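# Put phone on comic book, laptop onto its stand

## Task

Place the phone so it lies flat with all of it resting on the comic book. Also place the laptop, shut, on the laptop stand with its top surface facing upward and one of its long edges resting against the stand's lips. At the end neither gripper may be in contact with the phone or the laptop.

## Robot and tools

Robot: two arms, left_arm and right_arm, each ending in a two-finger parallel gripper. The fingers extend along the gripper's +z axis and close along its y axis. The reported hand point sits between the finger pads, roughly 1 cm short of the tips. Two head cameras, cam_head_left and cam_head_right, each give 896x504 images.

Frame: everything uses the scene frame. Its origin is at table-top height, halfway between the two arms' nominal bases. +z is up, +x points out across the table, and left_arm is on the +y side. Image left and right do not match arm names. Real bases sit slightly off nominal; a BASES line, if present, gives their true places. Printed hand positions and orientations may be off by a few cm, more at long reach.

The 14-number row: every moving command uses rows of 14 numbers, each in [-1, 1], always covering both arms: left_arm dx, dy, dz, rx, ry, rz, opening, then right_arm dx, dy, dz, rx, ry, rz, opening. The first six per arm are an offset, not a pose: a displacement from that arm's Hand target as it stood when the action or move began, along scene axes, with rotation about the Hand target's position. Scale: 1.0 = 0.6 m for dx/dy/dz and 180 degrees for the rotation vector (rx, ry, rz together). A translation longer than 1.0 may be shortened along its direction. Offsets do not accumulate within one action or move list, but each new call starts from the current Hand target, so sending the same offset again moves further. All six zeros re-requests the current Hand target. Opening is absolute, not an offset: +1 fully open (0.094 m), -1 closed. Zero in the opening slot means half-closed, so resend the present opening for any gripper you want unchanged.

execute_actions: arguments actions (list of up to 15-row tables; each row lasts one 1/30 s step, and a short table repeats its last row to fill 15 steps) and cameras (list of names, ["all"], [] or null). An empty actions list just reports state and images.

move: target is one 14-number row or a list of up to 15 rows; every row is an offset from the same starting Hand targets. speed: m/s, 0.002 to 4.3, default 0.25 (rotation up to twice that in rad/s), one value or one per target. blend: corner-rounding radius in m for lists. opening_speed: rate of opening change per second on the -1..+1 scale, at least 0.2; use a low value to close gently. blocking=false returns early while the motion continues. Paths are straight lines that ignore obstacles and the other arm; the gripper lags and can overshoot, more when fast or when the arm is nearly stretched. Keep paths away from an arm's own base. Opening changes on later list rows happen only after arriving and coming to rest.

wait: seconds 0 to 10; arms hold their last command. stop: brakes a running move. zoom_image: camera (cam_head_left or cam_head_right) and region [x0, y0, x1, y1] in pixels, at most 504x504, on that camera's latest image. finished_scene: scene = current scene number; ends the scene irreversibly once the goal holds.

Reading results: end_effector_position (m) and end_effector_quat_wxyz per arm in the scene frame. Hand target is the last commanded pose after clipping; the next offsets count from it. The gripper often rests a cm or so away from it due to friction and weight, which is not evidence of contact; a fresh command (even zeros) retries, or add the missing distance. Orientation commands are clipped to within 40 degrees of the current orientation each step. The move: line gives the ending: done (within 10 mm and 2 degrees), off_target, moving, held, fault, plus limits such as paced (pose clipped) or held (steps withheld). done does not mean no contact. grip_measured is the measured finger opening on the command scale; it reads slightly wide when empty and a bit narrower than a held part, and follows the command even after contact, so it does not reveal touch. grip_effort_nm is gripper motor effort (negative closing) and is not a pad force. Joint torques are whole drive outputs including gravity, with offsets and noise; numbers 3 and 4 wrap at ±28 N m. Joint velocities may say within noise. A MOTOR HOT line appears near 85 °C; at 100 °C that arm drops and faults for 30–60 s or more, so avoid long stretched holds, carrying loads idly, or pushing toward unreachable poses.

Avoid: dropping anything or releasing moving objects, knocking items off the table (instant failure), fast contact or targets far past a surface (harder impacts and pushes), grippers or arms pressing into each other, and closing one gripper on the other's fingers. An arm blocked by an object keeps pressing until commanded back past its gripper. To release, command an opening well above grip_measured. Small objects may get nudged by disturbances, so check the final state in images before finishing.

Each tool is called after "Emit:" by a JSON object that holds its "fn" and its "kwargs", one argument or row to a line.

## Session

Emit:
{"fn": "execute_actions", "kwargs": {
  "actions": []
}}

Scene clock: 0.00 s.
left_arm: end_effector_position=(+0.4917, +0.7724, +0.2723) grip_measured=+1.000 grip_effort_nm=n/a end_effector_quat_wxyz=(+0.538, +0.343, +0.763, +0.102) | right_arm: end_effector_position=(+0.0817, -0.5453, +0.1551) grip_measured=+1.000 grip_effort_nm=n/a end_effector_quat_wxyz=(-0.018, +0.931, +0.365, +0.017)
Joint positions: left_arm=[1.045 1.959 1.826 -0.901 1.086 1.589 0.094] | right_arm=[-1.159 1.068 0.818 -1.355 -0.035 1.239 0.094]
Joint velocities: within noise
Joint torques (N m): no reading
Motor temperatures (°C): left_arm=[23 25 27 24 28 25 28] | right_arm=[27 30 27 25 24 24 25]
Heat: left arm: hottest wrist yaw 28 °C; right arm: hottest shoulder 30 °C.
Hand target: left_arm +0.4939, +0.7763, +0.2941; +0.539, +0.352, +0.755, +0.121 | right_arm +0.0850, -0.5527, +0.1634; -0.006, +0.931, +0.366, +0.017
Tool commands: left_gripper/opening=+1.0 right_gripper/opening=+1.0

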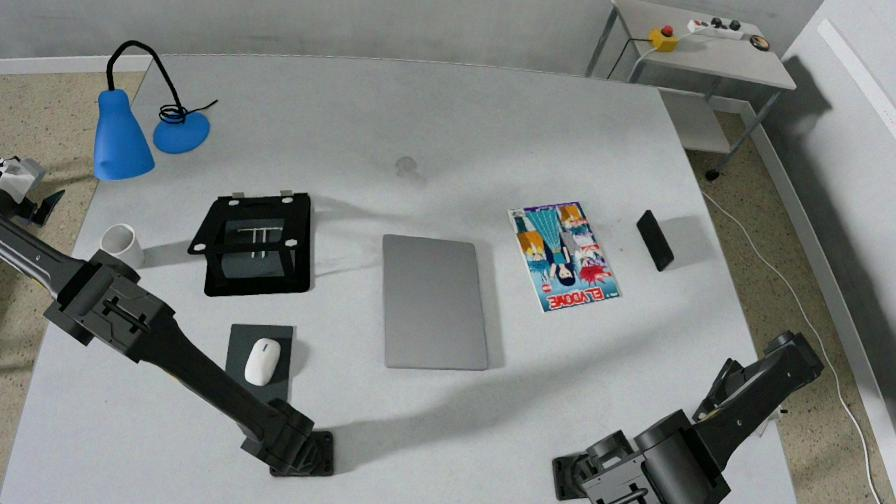

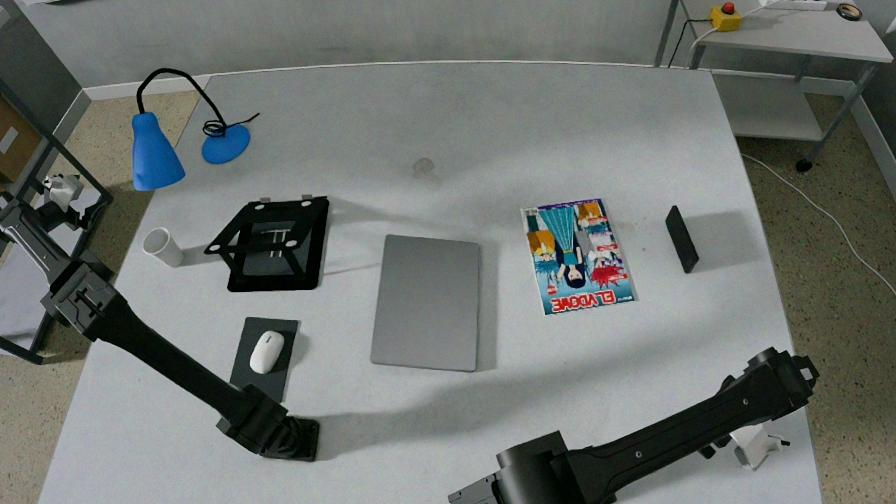

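Emit:
{"fn": "zoom_image", "kwargs": {
  "camera": "cam_head_left",
  "region": [170, 170, 340, 310]
}}

Emit:
{"fn": "zoom_image", "kwargs": {
  "camera": "cam_head_right",
  "region": [190, 170, 360, 310]
}}

Emit:
{"fn": "zoom_image", "kwargs": {
  "camera": "cam_head_left",
  "region": [360, 210, 520, 390]
}}

Emit:
{"fn": "zoom_image", "kwargs": {
  "camera": "cam_head_right",
  "region": [360, 210, 520, 390]
}}

Emit:
{"fn": "zoom_image", "kwargs": {
  "camera": "cam_head_left",
  "region": [500, 190, 700, 330]
}}

Emit:
{"fn": "zoom_image", "kwargs": {
  "camera": "cam_head_right",
  "region": [510, 180, 720, 330]
}}

Emit:
{"fn": "zoom_image", "kwargs": {
  "camera": "cam_head_left",
  "region": [440, 300, 896, 504]
}}

Emit:
{"fn": "zoom_image", "kwargs": {
  "camera": "cam_head_right",
  "region": [440, 300, 896, 504]
}}

Scaled by 2.965.

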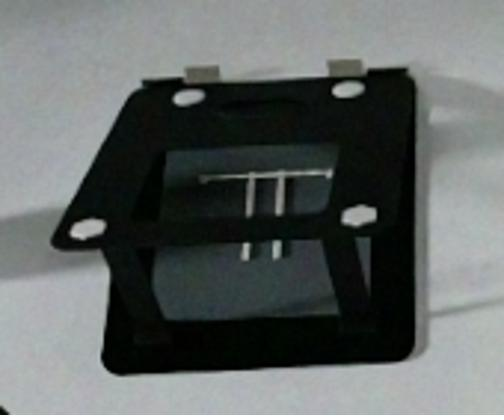

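Scaled by 2.965.

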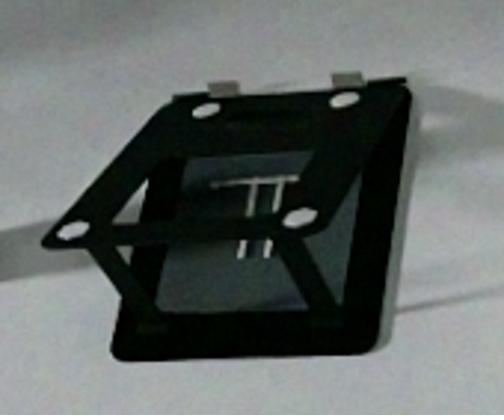

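Scaled by 2.800.

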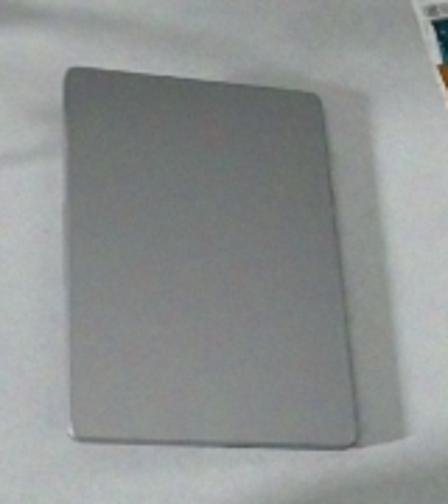

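Scaled by 2.800.

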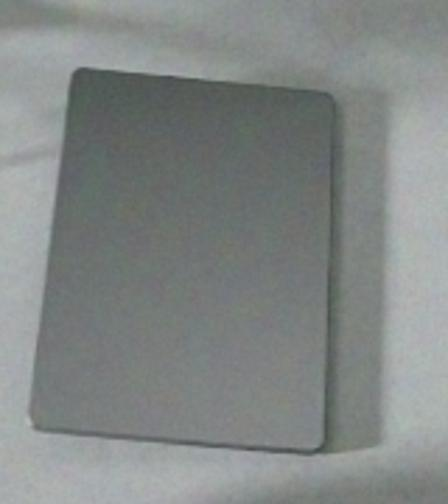

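Scaled by 2.520.

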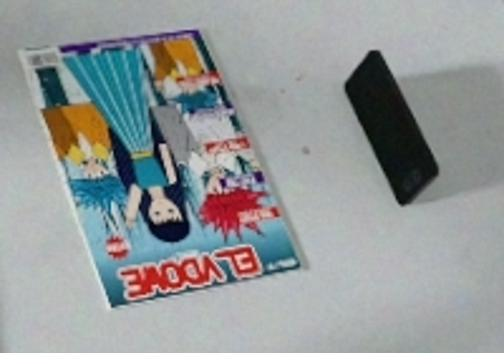

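Scaled by 2.400.

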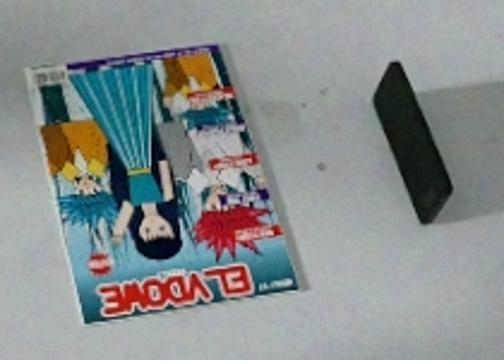

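Scaled by 1.105.

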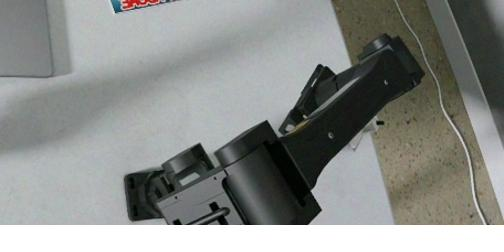

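Scaled by 1.105.

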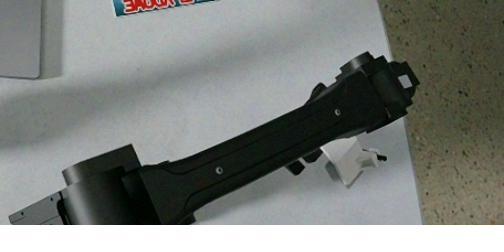

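Emit:
{"fn": "move", "kwargs": {
  "target": [0,0,0,0,0,0,1, 0.442,0.171,0.144,0,0,-0.239,0],
  "cameras": ["all"]
}}

Scene clock: 27.53 s.
left_arm: end_effector_position=(+0.4917, +0.7724, +0.2723) grip_measured=+1.000 grip_effort_nm=0.022 end_effector_quat_wxyz=(+0.538, +0.343, +0.763, +0.102) | right_arm: end_effector_position=(+0.3326, -0.4460, +0.2355) grip_measured=+0.001 grip_effort_nm=-0.085 end_effector_quat_wxyz=(-0.132, +0.949, +0.275, +0.079)
Joint positions: left_arm=[1.045 1.959 1.826 -0.901 1.086 1.589 0.094] | right_arm=[-0.497 1.391 1.28 -1.533 -0.3 2.075 0.047]
Joint torques (N m): left_arm=[-1.32 -23.94 13.82 1.2 0.51 -0.03] | right_arm=[1.08 -10.93 12.55 -0.42 -0.17 0.24]
Motor temperatures (°C): left_arm=[23 27 30 24 28 24 27] | right_arm=[27 30 32 25 24 24 25]
Heat: left arm: hottest elbow 30 °C; right arm: hottest elbow 32 °C.
Hand target: left_arm +0.4939, +0.7763, +0.2941; +0.539, +0.352, +0.755, +0.121 | right_arm +0.3502, -0.4501, +0.2499; +0.000, +1.000, -0.001, +0.018
Off the commanded pose: left_arm 0.022 m, 3 deg | right_arm 0.023 m, 36 deg.
joint sent to its limit (right arm) — joint 6 (wrist roll), upper limit. The joint targets are off in orientation, not in position.
move: off_target (left_arm, right_arm)

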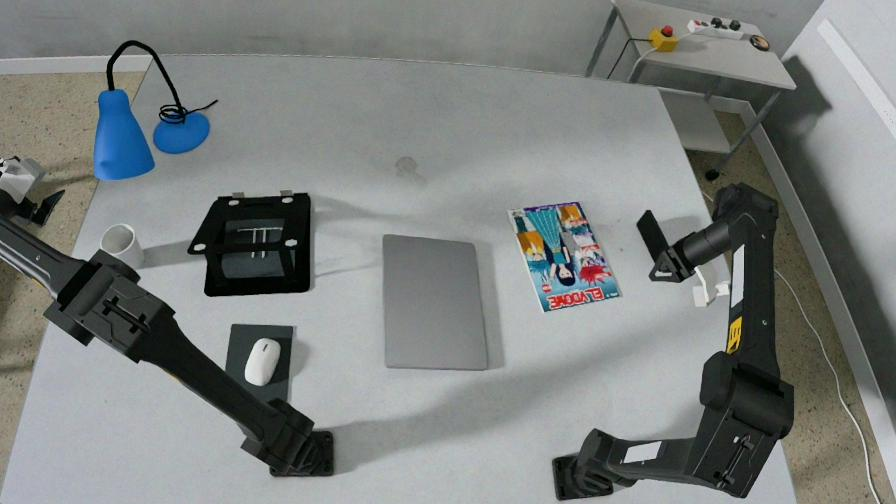

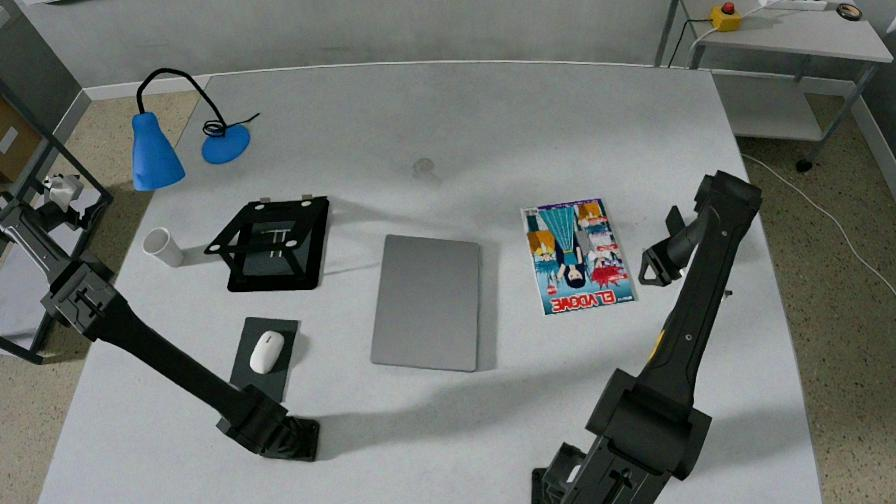

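Emit:
{"fn": "move", "kwargs": {
  "target": [
    [0,0,0,0,0,0,1, 0,0,0.0,0,0,0.5,0],
    [0,0,0,0,0,0,1, 0,0,0.0,0,0,0.99,0]
  ],
  "speed": 0.5,
  "cameras": ["all"]
}}

Scene clock: 34.73 s.
left_arm: end_effector_position=(+0.4917, +0.7724, +0.2723) grip_measured=+1.000 grip_effort_nm=0.022 end_effector_quat_wxyz=(+0.538, +0.343, +0.763, +0.102) | right_arm: end_effector_position=(+0.3327, -0.4473, +0.2337) grip_measured=+0.001 grip_effort_nm=-0.081 end_effector_quat_wxyz=(-0.034, +0.025, +0.999, +0.005)
Joint positions: left_arm=[1.045 1.959 1.826 -0.901 1.086 1.589 0.094] | right_arm=[-0.363 1.397 1.302 -1.543 0.013 -0.308 0.047]
Joint torques (N m): left_arm=[-0.85 -23.47 13.67 1.05 0.51 -0.07] | right_arm=[1.03 -11.81 12.68 -0.32 -0.04 0.04]
Heat: left arm: hottest elbow 30 °C; right arm: hottest elbow 33 °C.
Hand target: left_arm +0.4939, +0.7763, +0.2941; +0.539, +0.352, +0.755, +0.121 | right_arm +0.3501, -0.4502, +0.2500; -0.018, +0.017, +1.000, +0.001
Off the commanded pose: left_arm 0.022 m, 3 deg | right_arm 0.024 m, 2 deg.
move: off_target (left_arm, right_arm)

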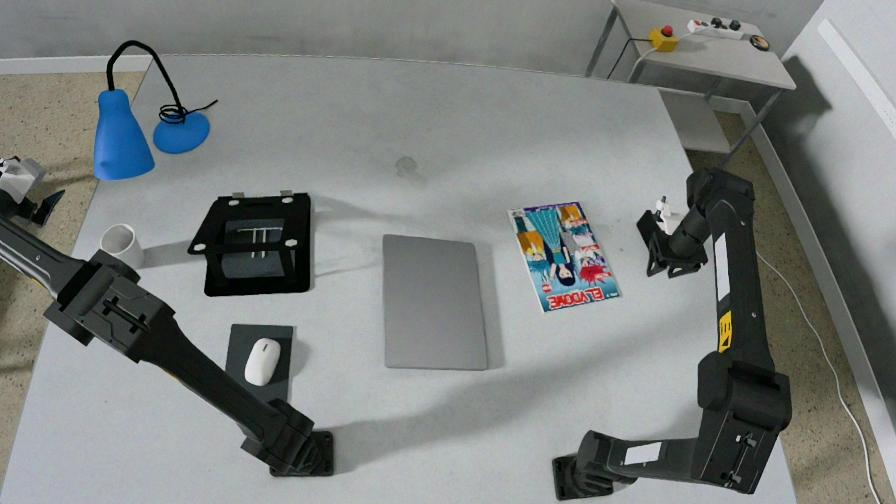

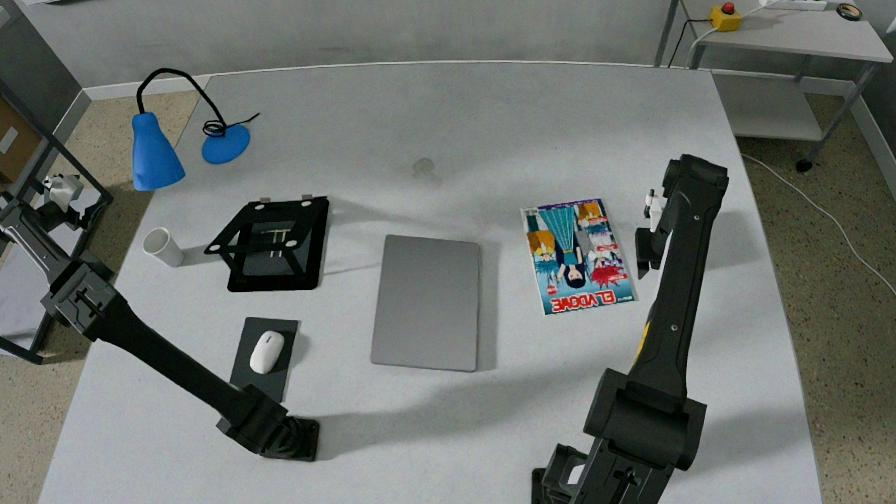

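Emit:
{"fn": "zoom_image", "kwargs": {
  "camera": "cam_head_left",
  "region": [600, 160, 760, 300]
}}

Emit:
{"fn": "zoom_image", "kwargs": {
  "camera": "cam_head_right",
  "region": [600, 160, 760, 300]
}}

Scaled by 3.150.

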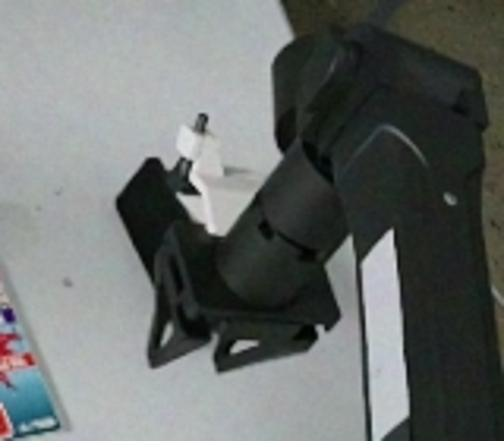

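Scaled by 3.150.

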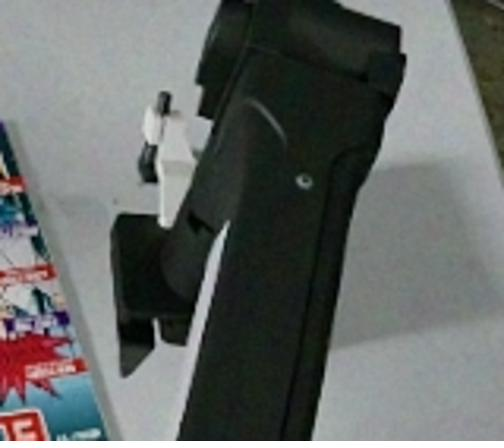

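Emit:
{"fn": "move", "kwargs": {
  "target": [0,0,0,0,0,0,1, 0.05,0,-0.167,0,0,0,-0.2],
  "cameras": ["all"]
}}

Emit:
{"fn": "zoom_image", "kwargs": {
  "camera": "cam_head_left",
  "region": [600, 160, 760, 300]
}}

Emit:
{"fn": "zoom_image", "kwargs": {
  "camera": "cam_head_right",
  "region": [600, 160, 760, 300]
}}

Scene clock: 48.03 s.
left_arm: end_effector_position=(+0.4917, +0.7724, +0.2723) grip_measured=+1.000 grip_effort_nm=0.017 end_effector_quat_wxyz=(+0.538, +0.343, +0.763, +0.102) | right_arm: end_effector_position=(+0.3767, -0.4548, +0.1554) grip_measured=-0.199 grip_effort_nm=-0.081 end_effector_quat_wxyz=(-0.017, +0.019, +1.000, +0.000)
Joint positions: left_arm=[1.045 1.959 1.826 -0.901 1.086 1.589 0.094] | right_arm=[-0.344 1.527 1.233 -1.309 0.012 -0.3 0.038]
Joint torques (N m): left_arm=[-1.9 -23.47 13.85 0.96 0.5 -0.04] | right_arm=[1.32 -14.33 7.53 0.43 -0.04 0.25]
Heat: left arm: hottest elbow 31 °C; right arm: hottest elbow 34 °C.
Hand target: left_arm +0.4939, +0.7763, +0.2941; +0.539, +0.352, +0.755, +0.121 | right_arm +0.3802, -0.4502, +0.1497; -0.018, +0.017, +1.000, +0.001
Off the commanded pose: left_arm 0.022 m, 3 deg | right_arm 0.008 m, 0 deg.
move: off_target (left_arm)

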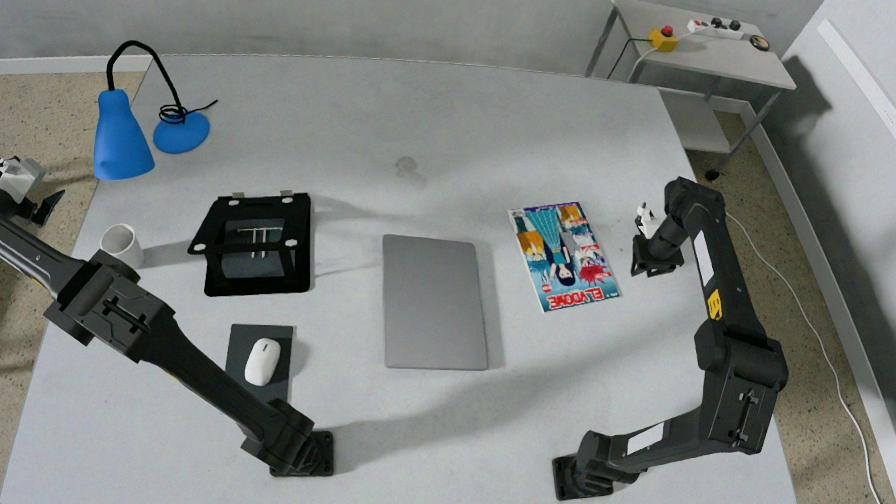

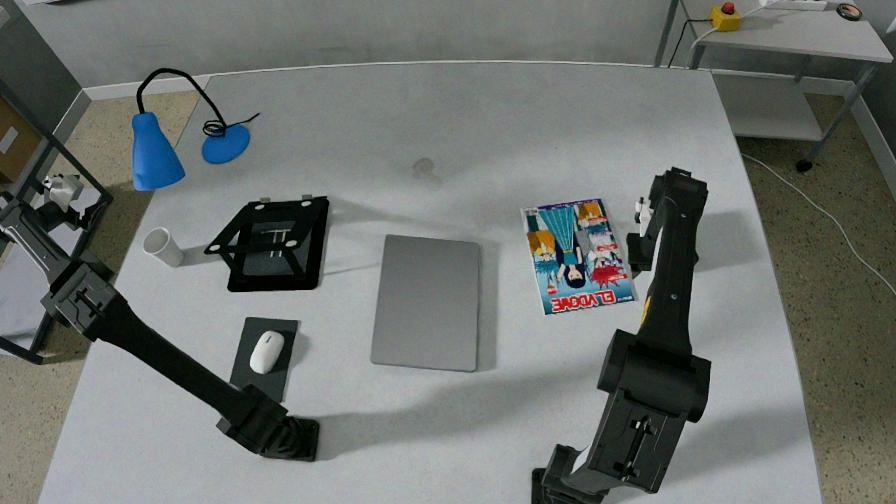

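Scaled by 3.150.

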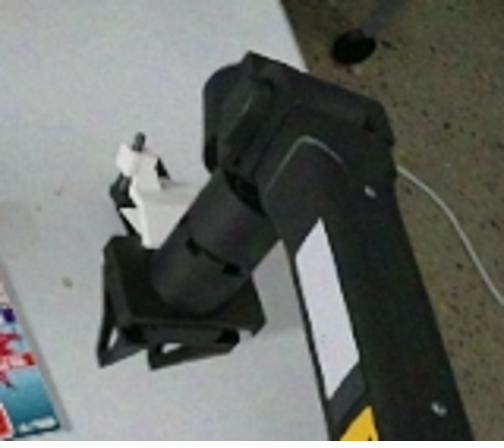

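Scaled by 3.150.

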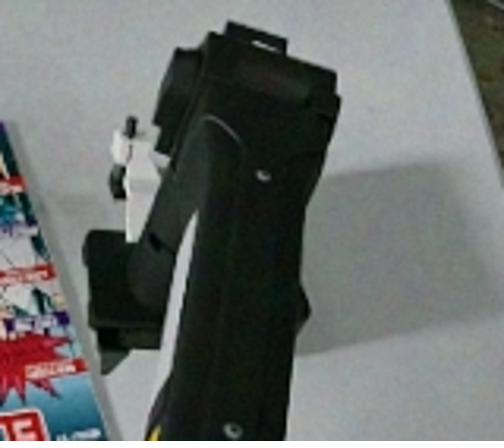

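Emit:
{"fn": "move", "kwargs": {
  "target": [0,0,0,0,0,0,1, 0.25,-0.183,0.1,0,0,0.06,0],
  "cameras": ["all"]
}}

Emit:
{"fn": "zoom_image", "kwargs": {
  "camera": "cam_head_left",
  "region": [600, 150, 760, 290]
}}

Emit:
{"fn": "zoom_image", "kwargs": {
  "camera": "cam_head_right",
  "region": [600, 150, 760, 290]
}}

Scene clock: 63.20 s.
left_arm: end_effector_position=(+0.4917, +0.7724, +0.2723) grip_measured=+1.000 grip_effort_nm=0.027 end_effector_quat_wxyz=(+0.538, +0.343, +0.763, +0.102) | right_arm: end_effector_position=(+0.5179, -0.5482, +0.2040) grip_measured=-0.001 grip_effort_nm=0.066 end_effector_quat_wxyz=(-0.027, -0.078, +0.997, +0.004)
Joint positions: left_arm=[1.045 1.959 1.826 -0.901 1.086 1.589 0.094] | right_arm=[-0.411 1.957 1.941 -1.606 0.018 -0.562 0.047]
Joint torques (N m): left_arm=[-1.44 -23.24 13.68 0.96 0.48 -0.02] | right_arm=[-0.21 -20.66 12.74 -0.27 0.03 0.05]
Heat: left arm: hottest elbow 32 °C; right arm: hottest elbow 35 °C.
Hand target: left_arm +0.4939, +0.7763, +0.2941; +0.539, +0.352, +0.755, +0.121 | right_arm +0.5302, -0.5598, +0.2097; -0.018, -0.077, +0.997, -0.001
Off the commanded pose: left_arm 0.022 m, 3 deg | right_arm 0.018 m, 1 deg.
move: off_target (left_arm, right_arm)

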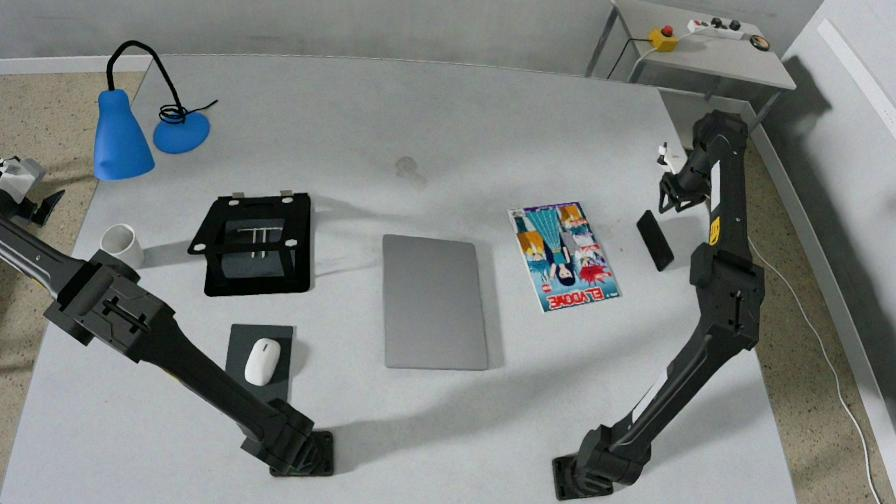

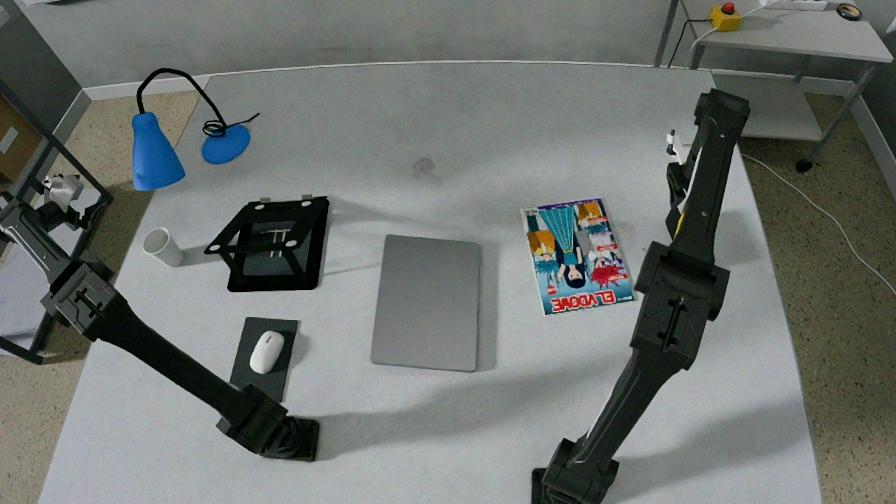

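Scaled by 3.150.

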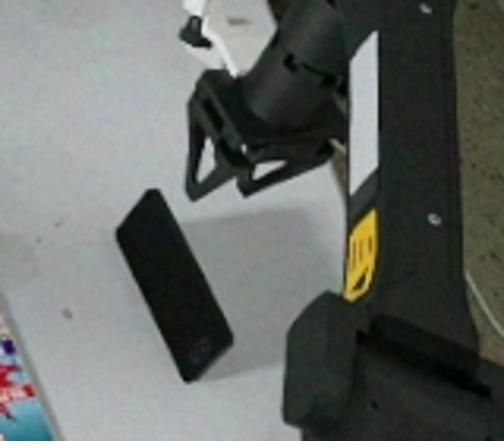

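Scaled by 3.150.

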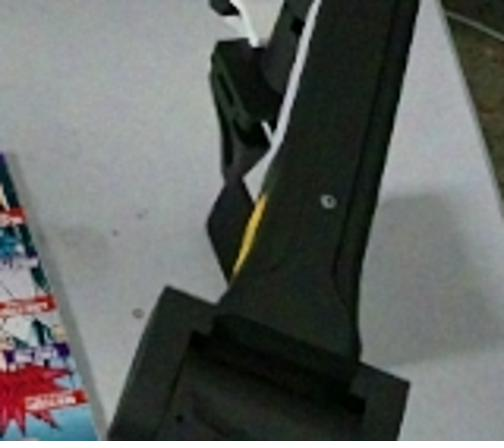

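Emit:
{"fn": "move", "kwargs": {
  "target": [0,0,0,0,0,0,1, 0.025,-0.055,-0.12,0,0,0,0.2],
  "cameras": ["all"]
}}

Emit:
{"fn": "zoom_image", "kwargs": {
  "camera": "cam_head_left",
  "region": [600, 150, 760, 290]
}}

Emit:
{"fn": "zoom_image", "kwargs": {
  "camera": "cam_head_right",
  "region": [600, 150, 760, 290]
}}

Scene clock: 87.03 s.
left_arm: end_effector_position=(+0.4917, +0.7724, +0.2723) grip_measured=+1.000 grip_effort_nm=0.027 end_effector_quat_wxyz=(+0.538, +0.343, +0.763, +0.102) | right_arm: end_effector_position=(+0.5360, -0.5837, +0.1365) grip_measured=+0.199 grip_effort_nm=0.071 end_effector_quat_wxyz=(-0.028, -0.077, +0.997, +0.005)
Joint positions: left_arm=[1.045 1.959 1.826 -0.901 1.086 1.589 0.094] | right_arm=[-0.452 2.069 1.941 -1.497 0.019 -0.599 0.056]
Joint torques (N m): left_arm=[-1.14 -23.59 13.75 1.17 0.52 -0.06] | right_arm=[-0.03 -22.89 10.66 0.35 0.06 0.01]
Motor temperatures (°C): left_arm=[23 30 33 24 28 24 27] | right_arm=[27 32 38 25 24 23 25]
Heat: left arm: hottest elbow 33 °C; right arm: hottest elbow 38 °C.
Hand target: left_arm +0.4939, +0.7763, +0.2941; +0.539, +0.352, +0.755, +0.121 | right_arm +0.5452, -0.5930, +0.1377; -0.018, -0.077, +0.997, -0.001
Off the commanded pose: left_arm 0.022 m, 3 deg | right_arm 0.013 m, 1 deg.
move: off_target (left_arm, right_arm)

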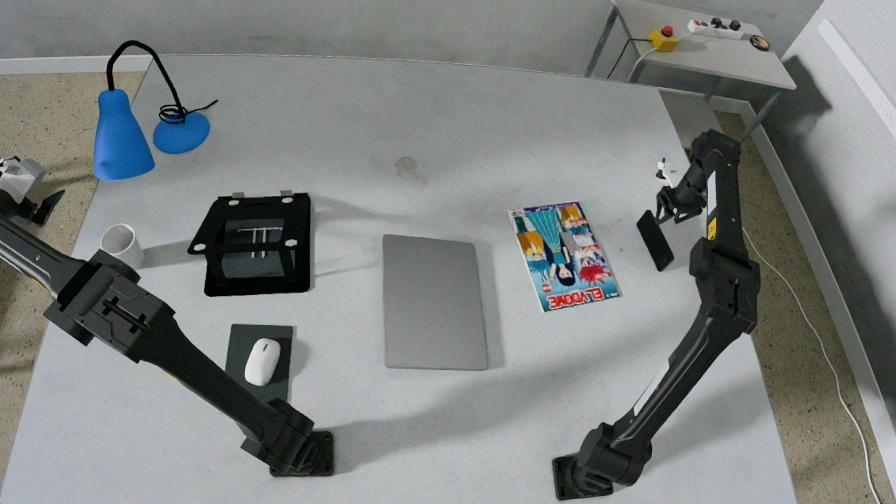

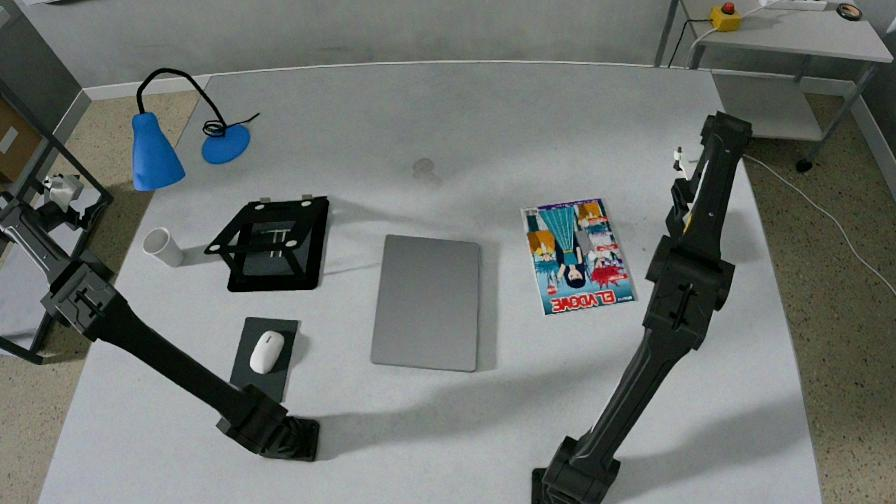

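Scaled by 3.150.

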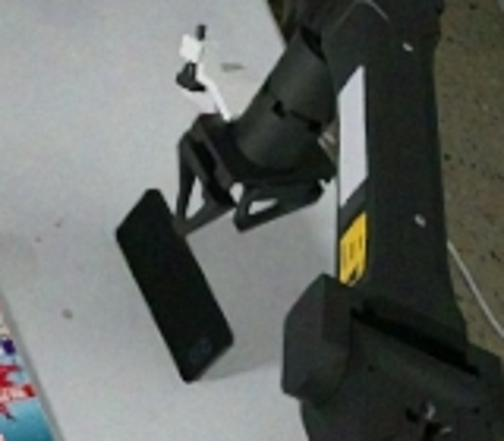

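Scaled by 3.150.

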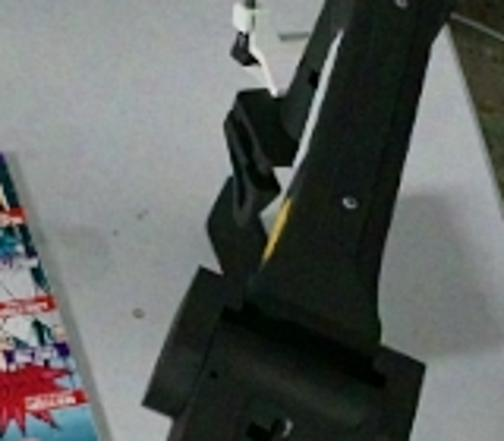

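Emit:
{"fn": "move", "kwargs": {
  "target": [0,0,0,0,0,0,1, 0.01,-0.033,-0.05,0,0,0,0.2],
  "cameras": ["all"]
}}

Emit:
{"fn": "zoom_image", "kwargs": {
  "camera": "cam_head_left",
  "region": [620, 180, 720, 280]
}}

Emit:
{"fn": "zoom_image", "kwargs": {
  "camera": "cam_head_right",
  "region": [630, 180, 730, 280]
}}

Scene clock: 92.50 s.
left_arm: end_effector_position=(+0.4917, +0.7724, +0.2723) grip_measured=+1.000 grip_effort_nm=0.017 end_effector_quat_wxyz=(+0.538, +0.343, +0.763, +0.102) | right_arm: end_effector_position=(+0.5391, -0.5998, +0.1067) grip_measured=+0.199 grip_effort_nm=0.066 end_effector_quat_wxyz=(-0.031, -0.078, +0.996, +0.007)
Joint positions: left_arm=[1.045 1.959 1.826 -0.901 1.086 1.589 0.094] | right_arm=[-0.472 2.117 1.941 -1.455 0.019 -0.622 0.056]
Joint torques (N m): left_arm=[-1.67 -23.82 13.78 1.26 0.5 -0.04] | right_arm=[-0.21 -23.36 11.58 0.34 0.07 0.06]
Heat: left arm: hottest elbow 33 °C; right arm: hottest elbow 38 °C.
Hand target: left_arm +0.4939, +0.7763, +0.2941; +0.539, +0.352, +0.755, +0.121 | right_arm +0.5512, -0.6128, +0.1076; -0.018, -0.077, +0.997, -0.001
Off the commanded pose: left_arm 0.022 m, 3 deg | right_arm 0.018 m, 2 deg.
move: off_target (left_arm, right_arm)

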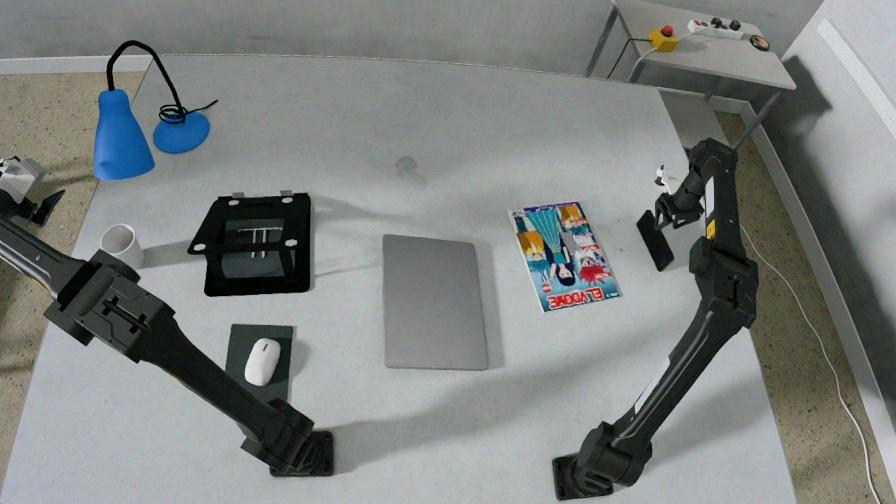

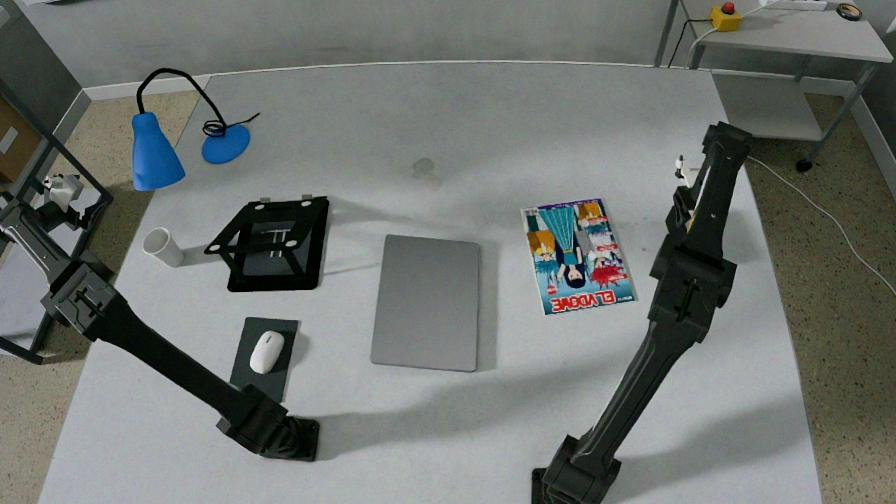

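Scaled by 5.040.

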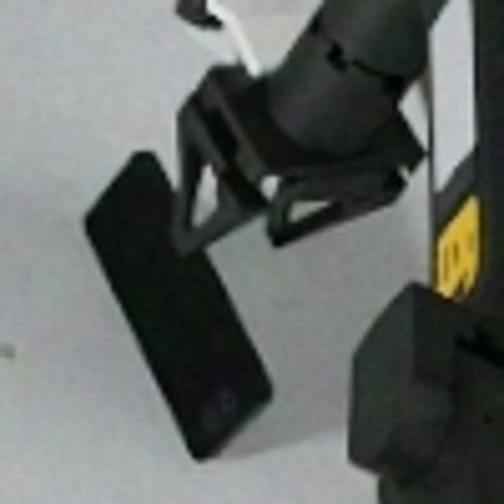

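Scaled by 5.040.

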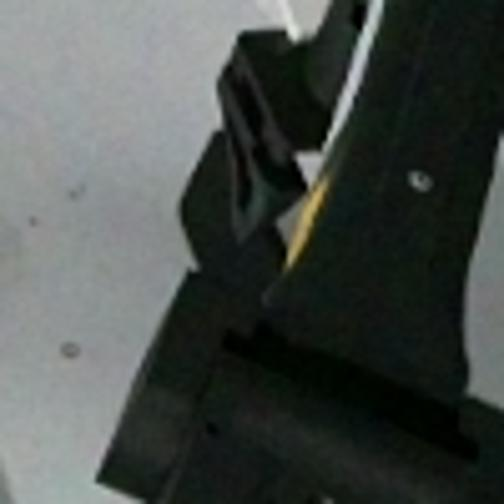

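Emit:
{"fn": "move", "kwargs": {
  "target": [
    [0,0,0,0,0,0,1, 0.008,-0.024,0,0,0,0,0.2],
    [0,0,0,0,0,0,1, 0.008,-0.024,-0.055,0,0,0,0.2]
  ],
  "speed": 0.1,
  "cameras": ["all"]
}}

Emit:
{"fn": "zoom_image", "kwargs": {
  "camera": "cam_head_left",
  "region": [620, 180, 720, 280]
}}

Emit:
{"fn": "zoom_image", "kwargs": {
  "camera": "cam_head_right",
  "region": [630, 180, 730, 280]
}}

Scene clock: 97.33 s.
left_arm: end_effector_position=(+0.4917, +0.7724, +0.2723) grip_measured=+1.000 grip_effort_nm=0.027 end_effector_quat_wxyz=(+0.538, +0.343, +0.763, +0.102) | right_arm: end_effector_position=(+0.5503, -0.6174, +0.0854) grip_measured=+0.199 grip_effort_nm=0.066 end_effector_quat_wxyz=(-0.020, -0.078, +0.997, +0.001)
Joint positions: left_arm=[1.045 1.959 1.826 -0.901 1.086 1.589 0.094] | right_arm=[-0.488 2.164 1.966 -1.406 0.02 -0.638 0.056]
Joint torques (N m): left_arm=[-1.79 -23.94 13.86 0.99 0.5 -0.07] | right_arm=[-0.09 -23.18 9.88 0.4 0.06 0.1]
Heat: left arm: hottest elbow 33 °C; right arm: hottest elbow 39 °C.
Hand target: left_arm +0.4939, +0.7763, +0.2941; +0.539, +0.352, +0.755, +0.121 | right_arm +0.5559, -0.6272, +0.0746; -0.018, -0.077, +0.997, -0.001
Off the commanded pose: left_arm 0.022 m, 3 deg | right_arm 0.016 m, 0 deg.
move: off_target (left_arm, right_arm)

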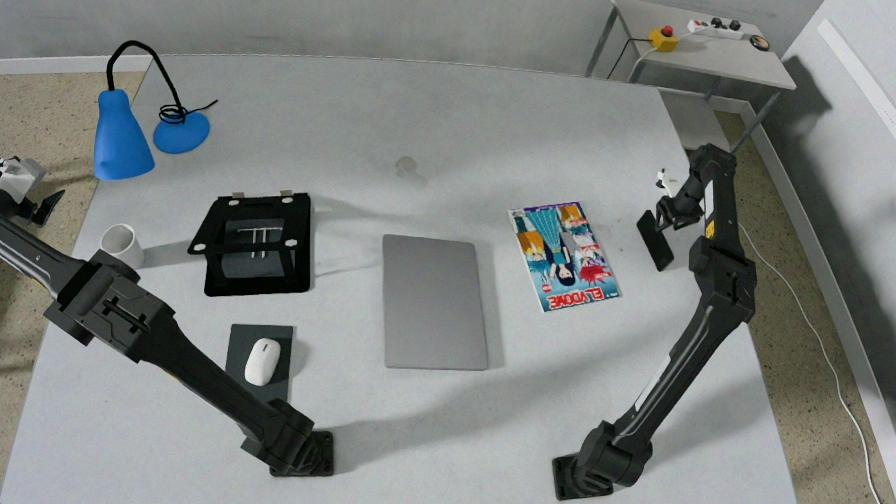

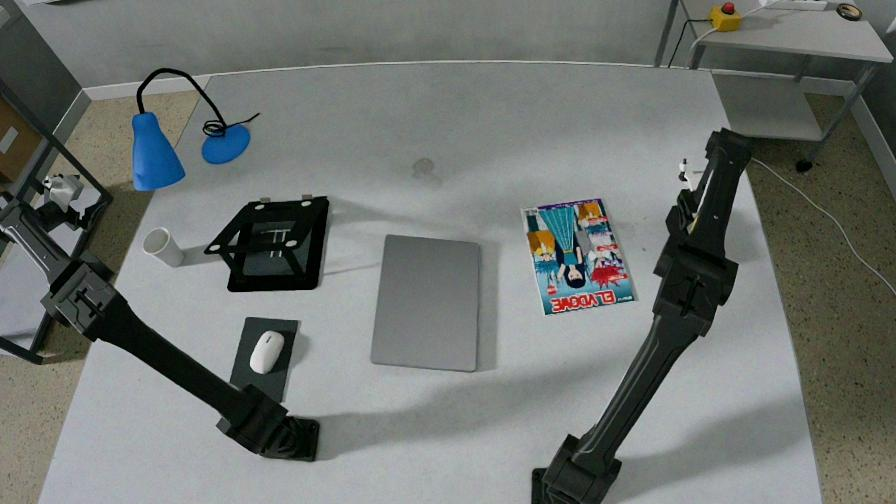

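Scaled by 5.040.

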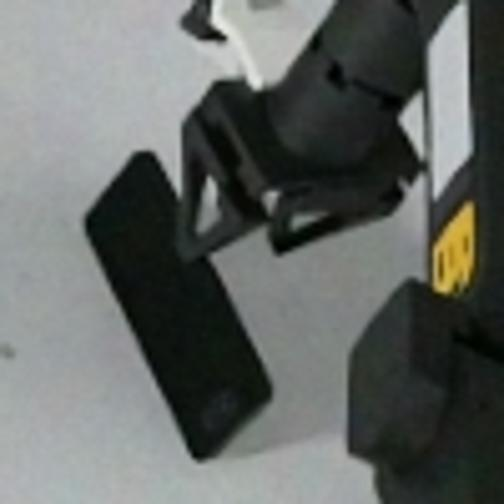

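Scaled by 5.040.

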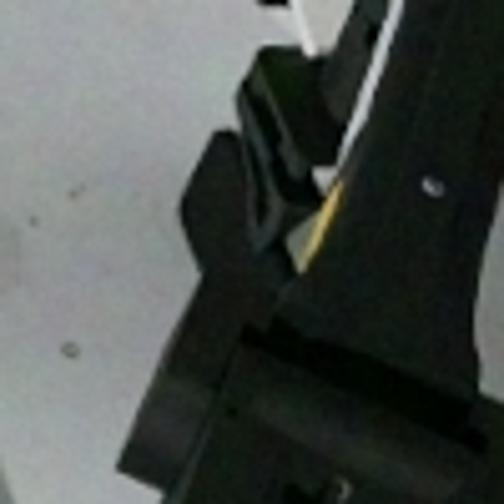

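Emit:
{"fn": "move", "kwargs": {
  "target": [0,0,0,0,0,0,1, 0,0.004,-0.05,0,0,0,0.2],
  "speed": 0.1,
  "cameras": ["all"]
}}

Emit:
{"fn": "zoom_image", "kwargs": {
  "camera": "cam_head_left",
  "region": [620, 180, 720, 280]
}}

Emit:
{"fn": "zoom_image", "kwargs": {
  "camera": "cam_head_right",
  "region": [630, 180, 730, 280]
}}

Scene clock: 102.13 s.
left_arm: end_effector_position=(+0.4917, +0.7724, +0.2723) grip_measured=+1.000 grip_effort_nm=0.022 end_effector_quat_wxyz=(+0.538, +0.343, +0.763, +0.102) | right_arm: end_effector_position=(+0.5603, -0.6227, +0.0693) grip_measured=+0.199 grip_effort_nm=0.066 end_effector_quat_wxyz=(-0.004, -0.078, +0.997, -0.009)
Joint positions: left_arm=[1.045 1.959 1.826 -0.901 1.086 1.589 0.094] | right_arm=[-0.488 2.182 1.953 -1.34 0.021 -0.639 0.056]
Joint velocities: left_arm=[within noise] | right_arm=[-0.005 -0.044 -0.017 0.007 -0.051 0.022 -0.001]
Joint torques (N m): left_arm=[-2.02 -23.94 13.76 1.21 0.48 -0.02] | right_arm=[0.09 -22.95 7.17 0.47 0.01 0.12]
Heat: left arm: hottest elbow 34 °C; right arm: hottest elbow 39 °C.
Hand target: left_arm +0.4939, +0.7763, +0.2941; +0.539, +0.352, +0.755, +0.121 | right_arm +0.5559, -0.6248, +0.0445; -0.018, -0.077, +0.997, -0.001
Off the commanded pose: left_arm 0.022 m, 3 deg | right_arm 0.025 m, 2 deg.
move: off_target (left_arm, right_arm)

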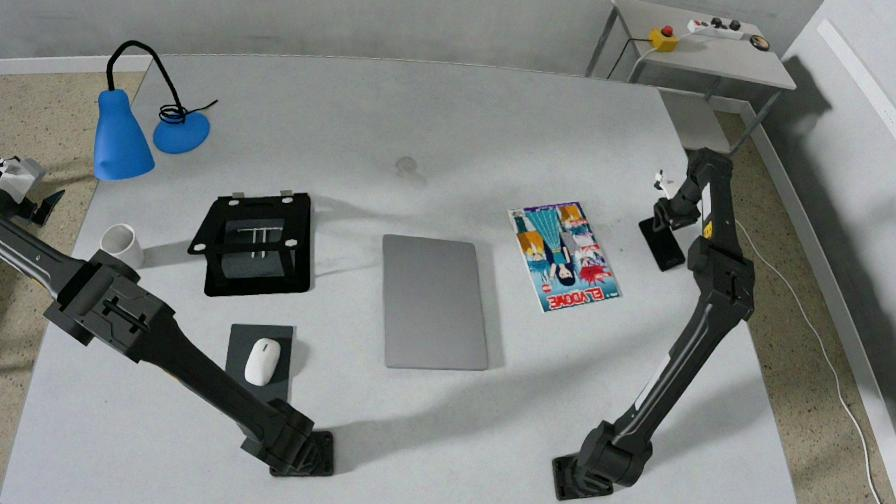

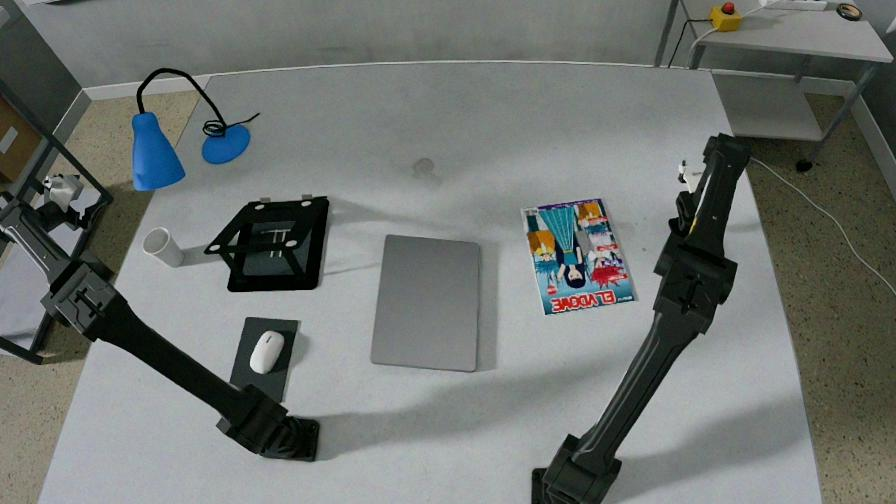

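Scaled by 5.040.

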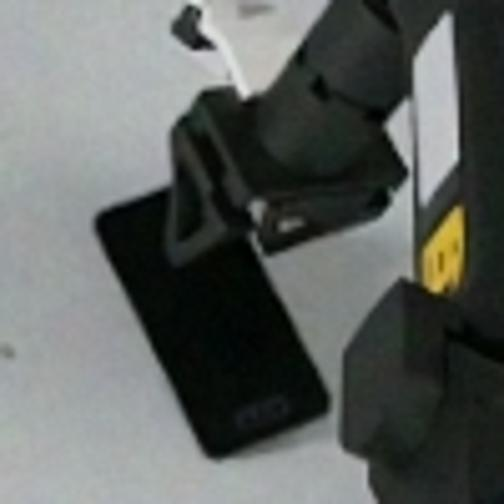

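Scaled by 5.040.

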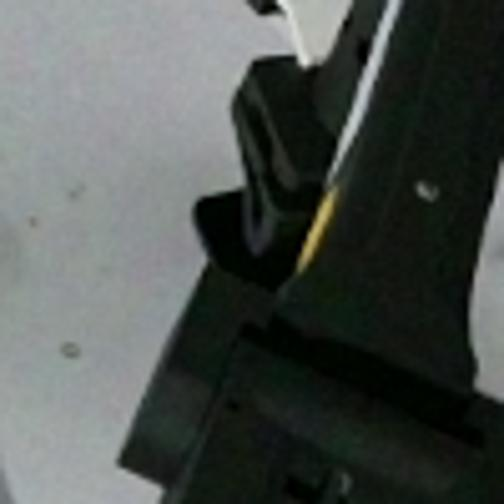

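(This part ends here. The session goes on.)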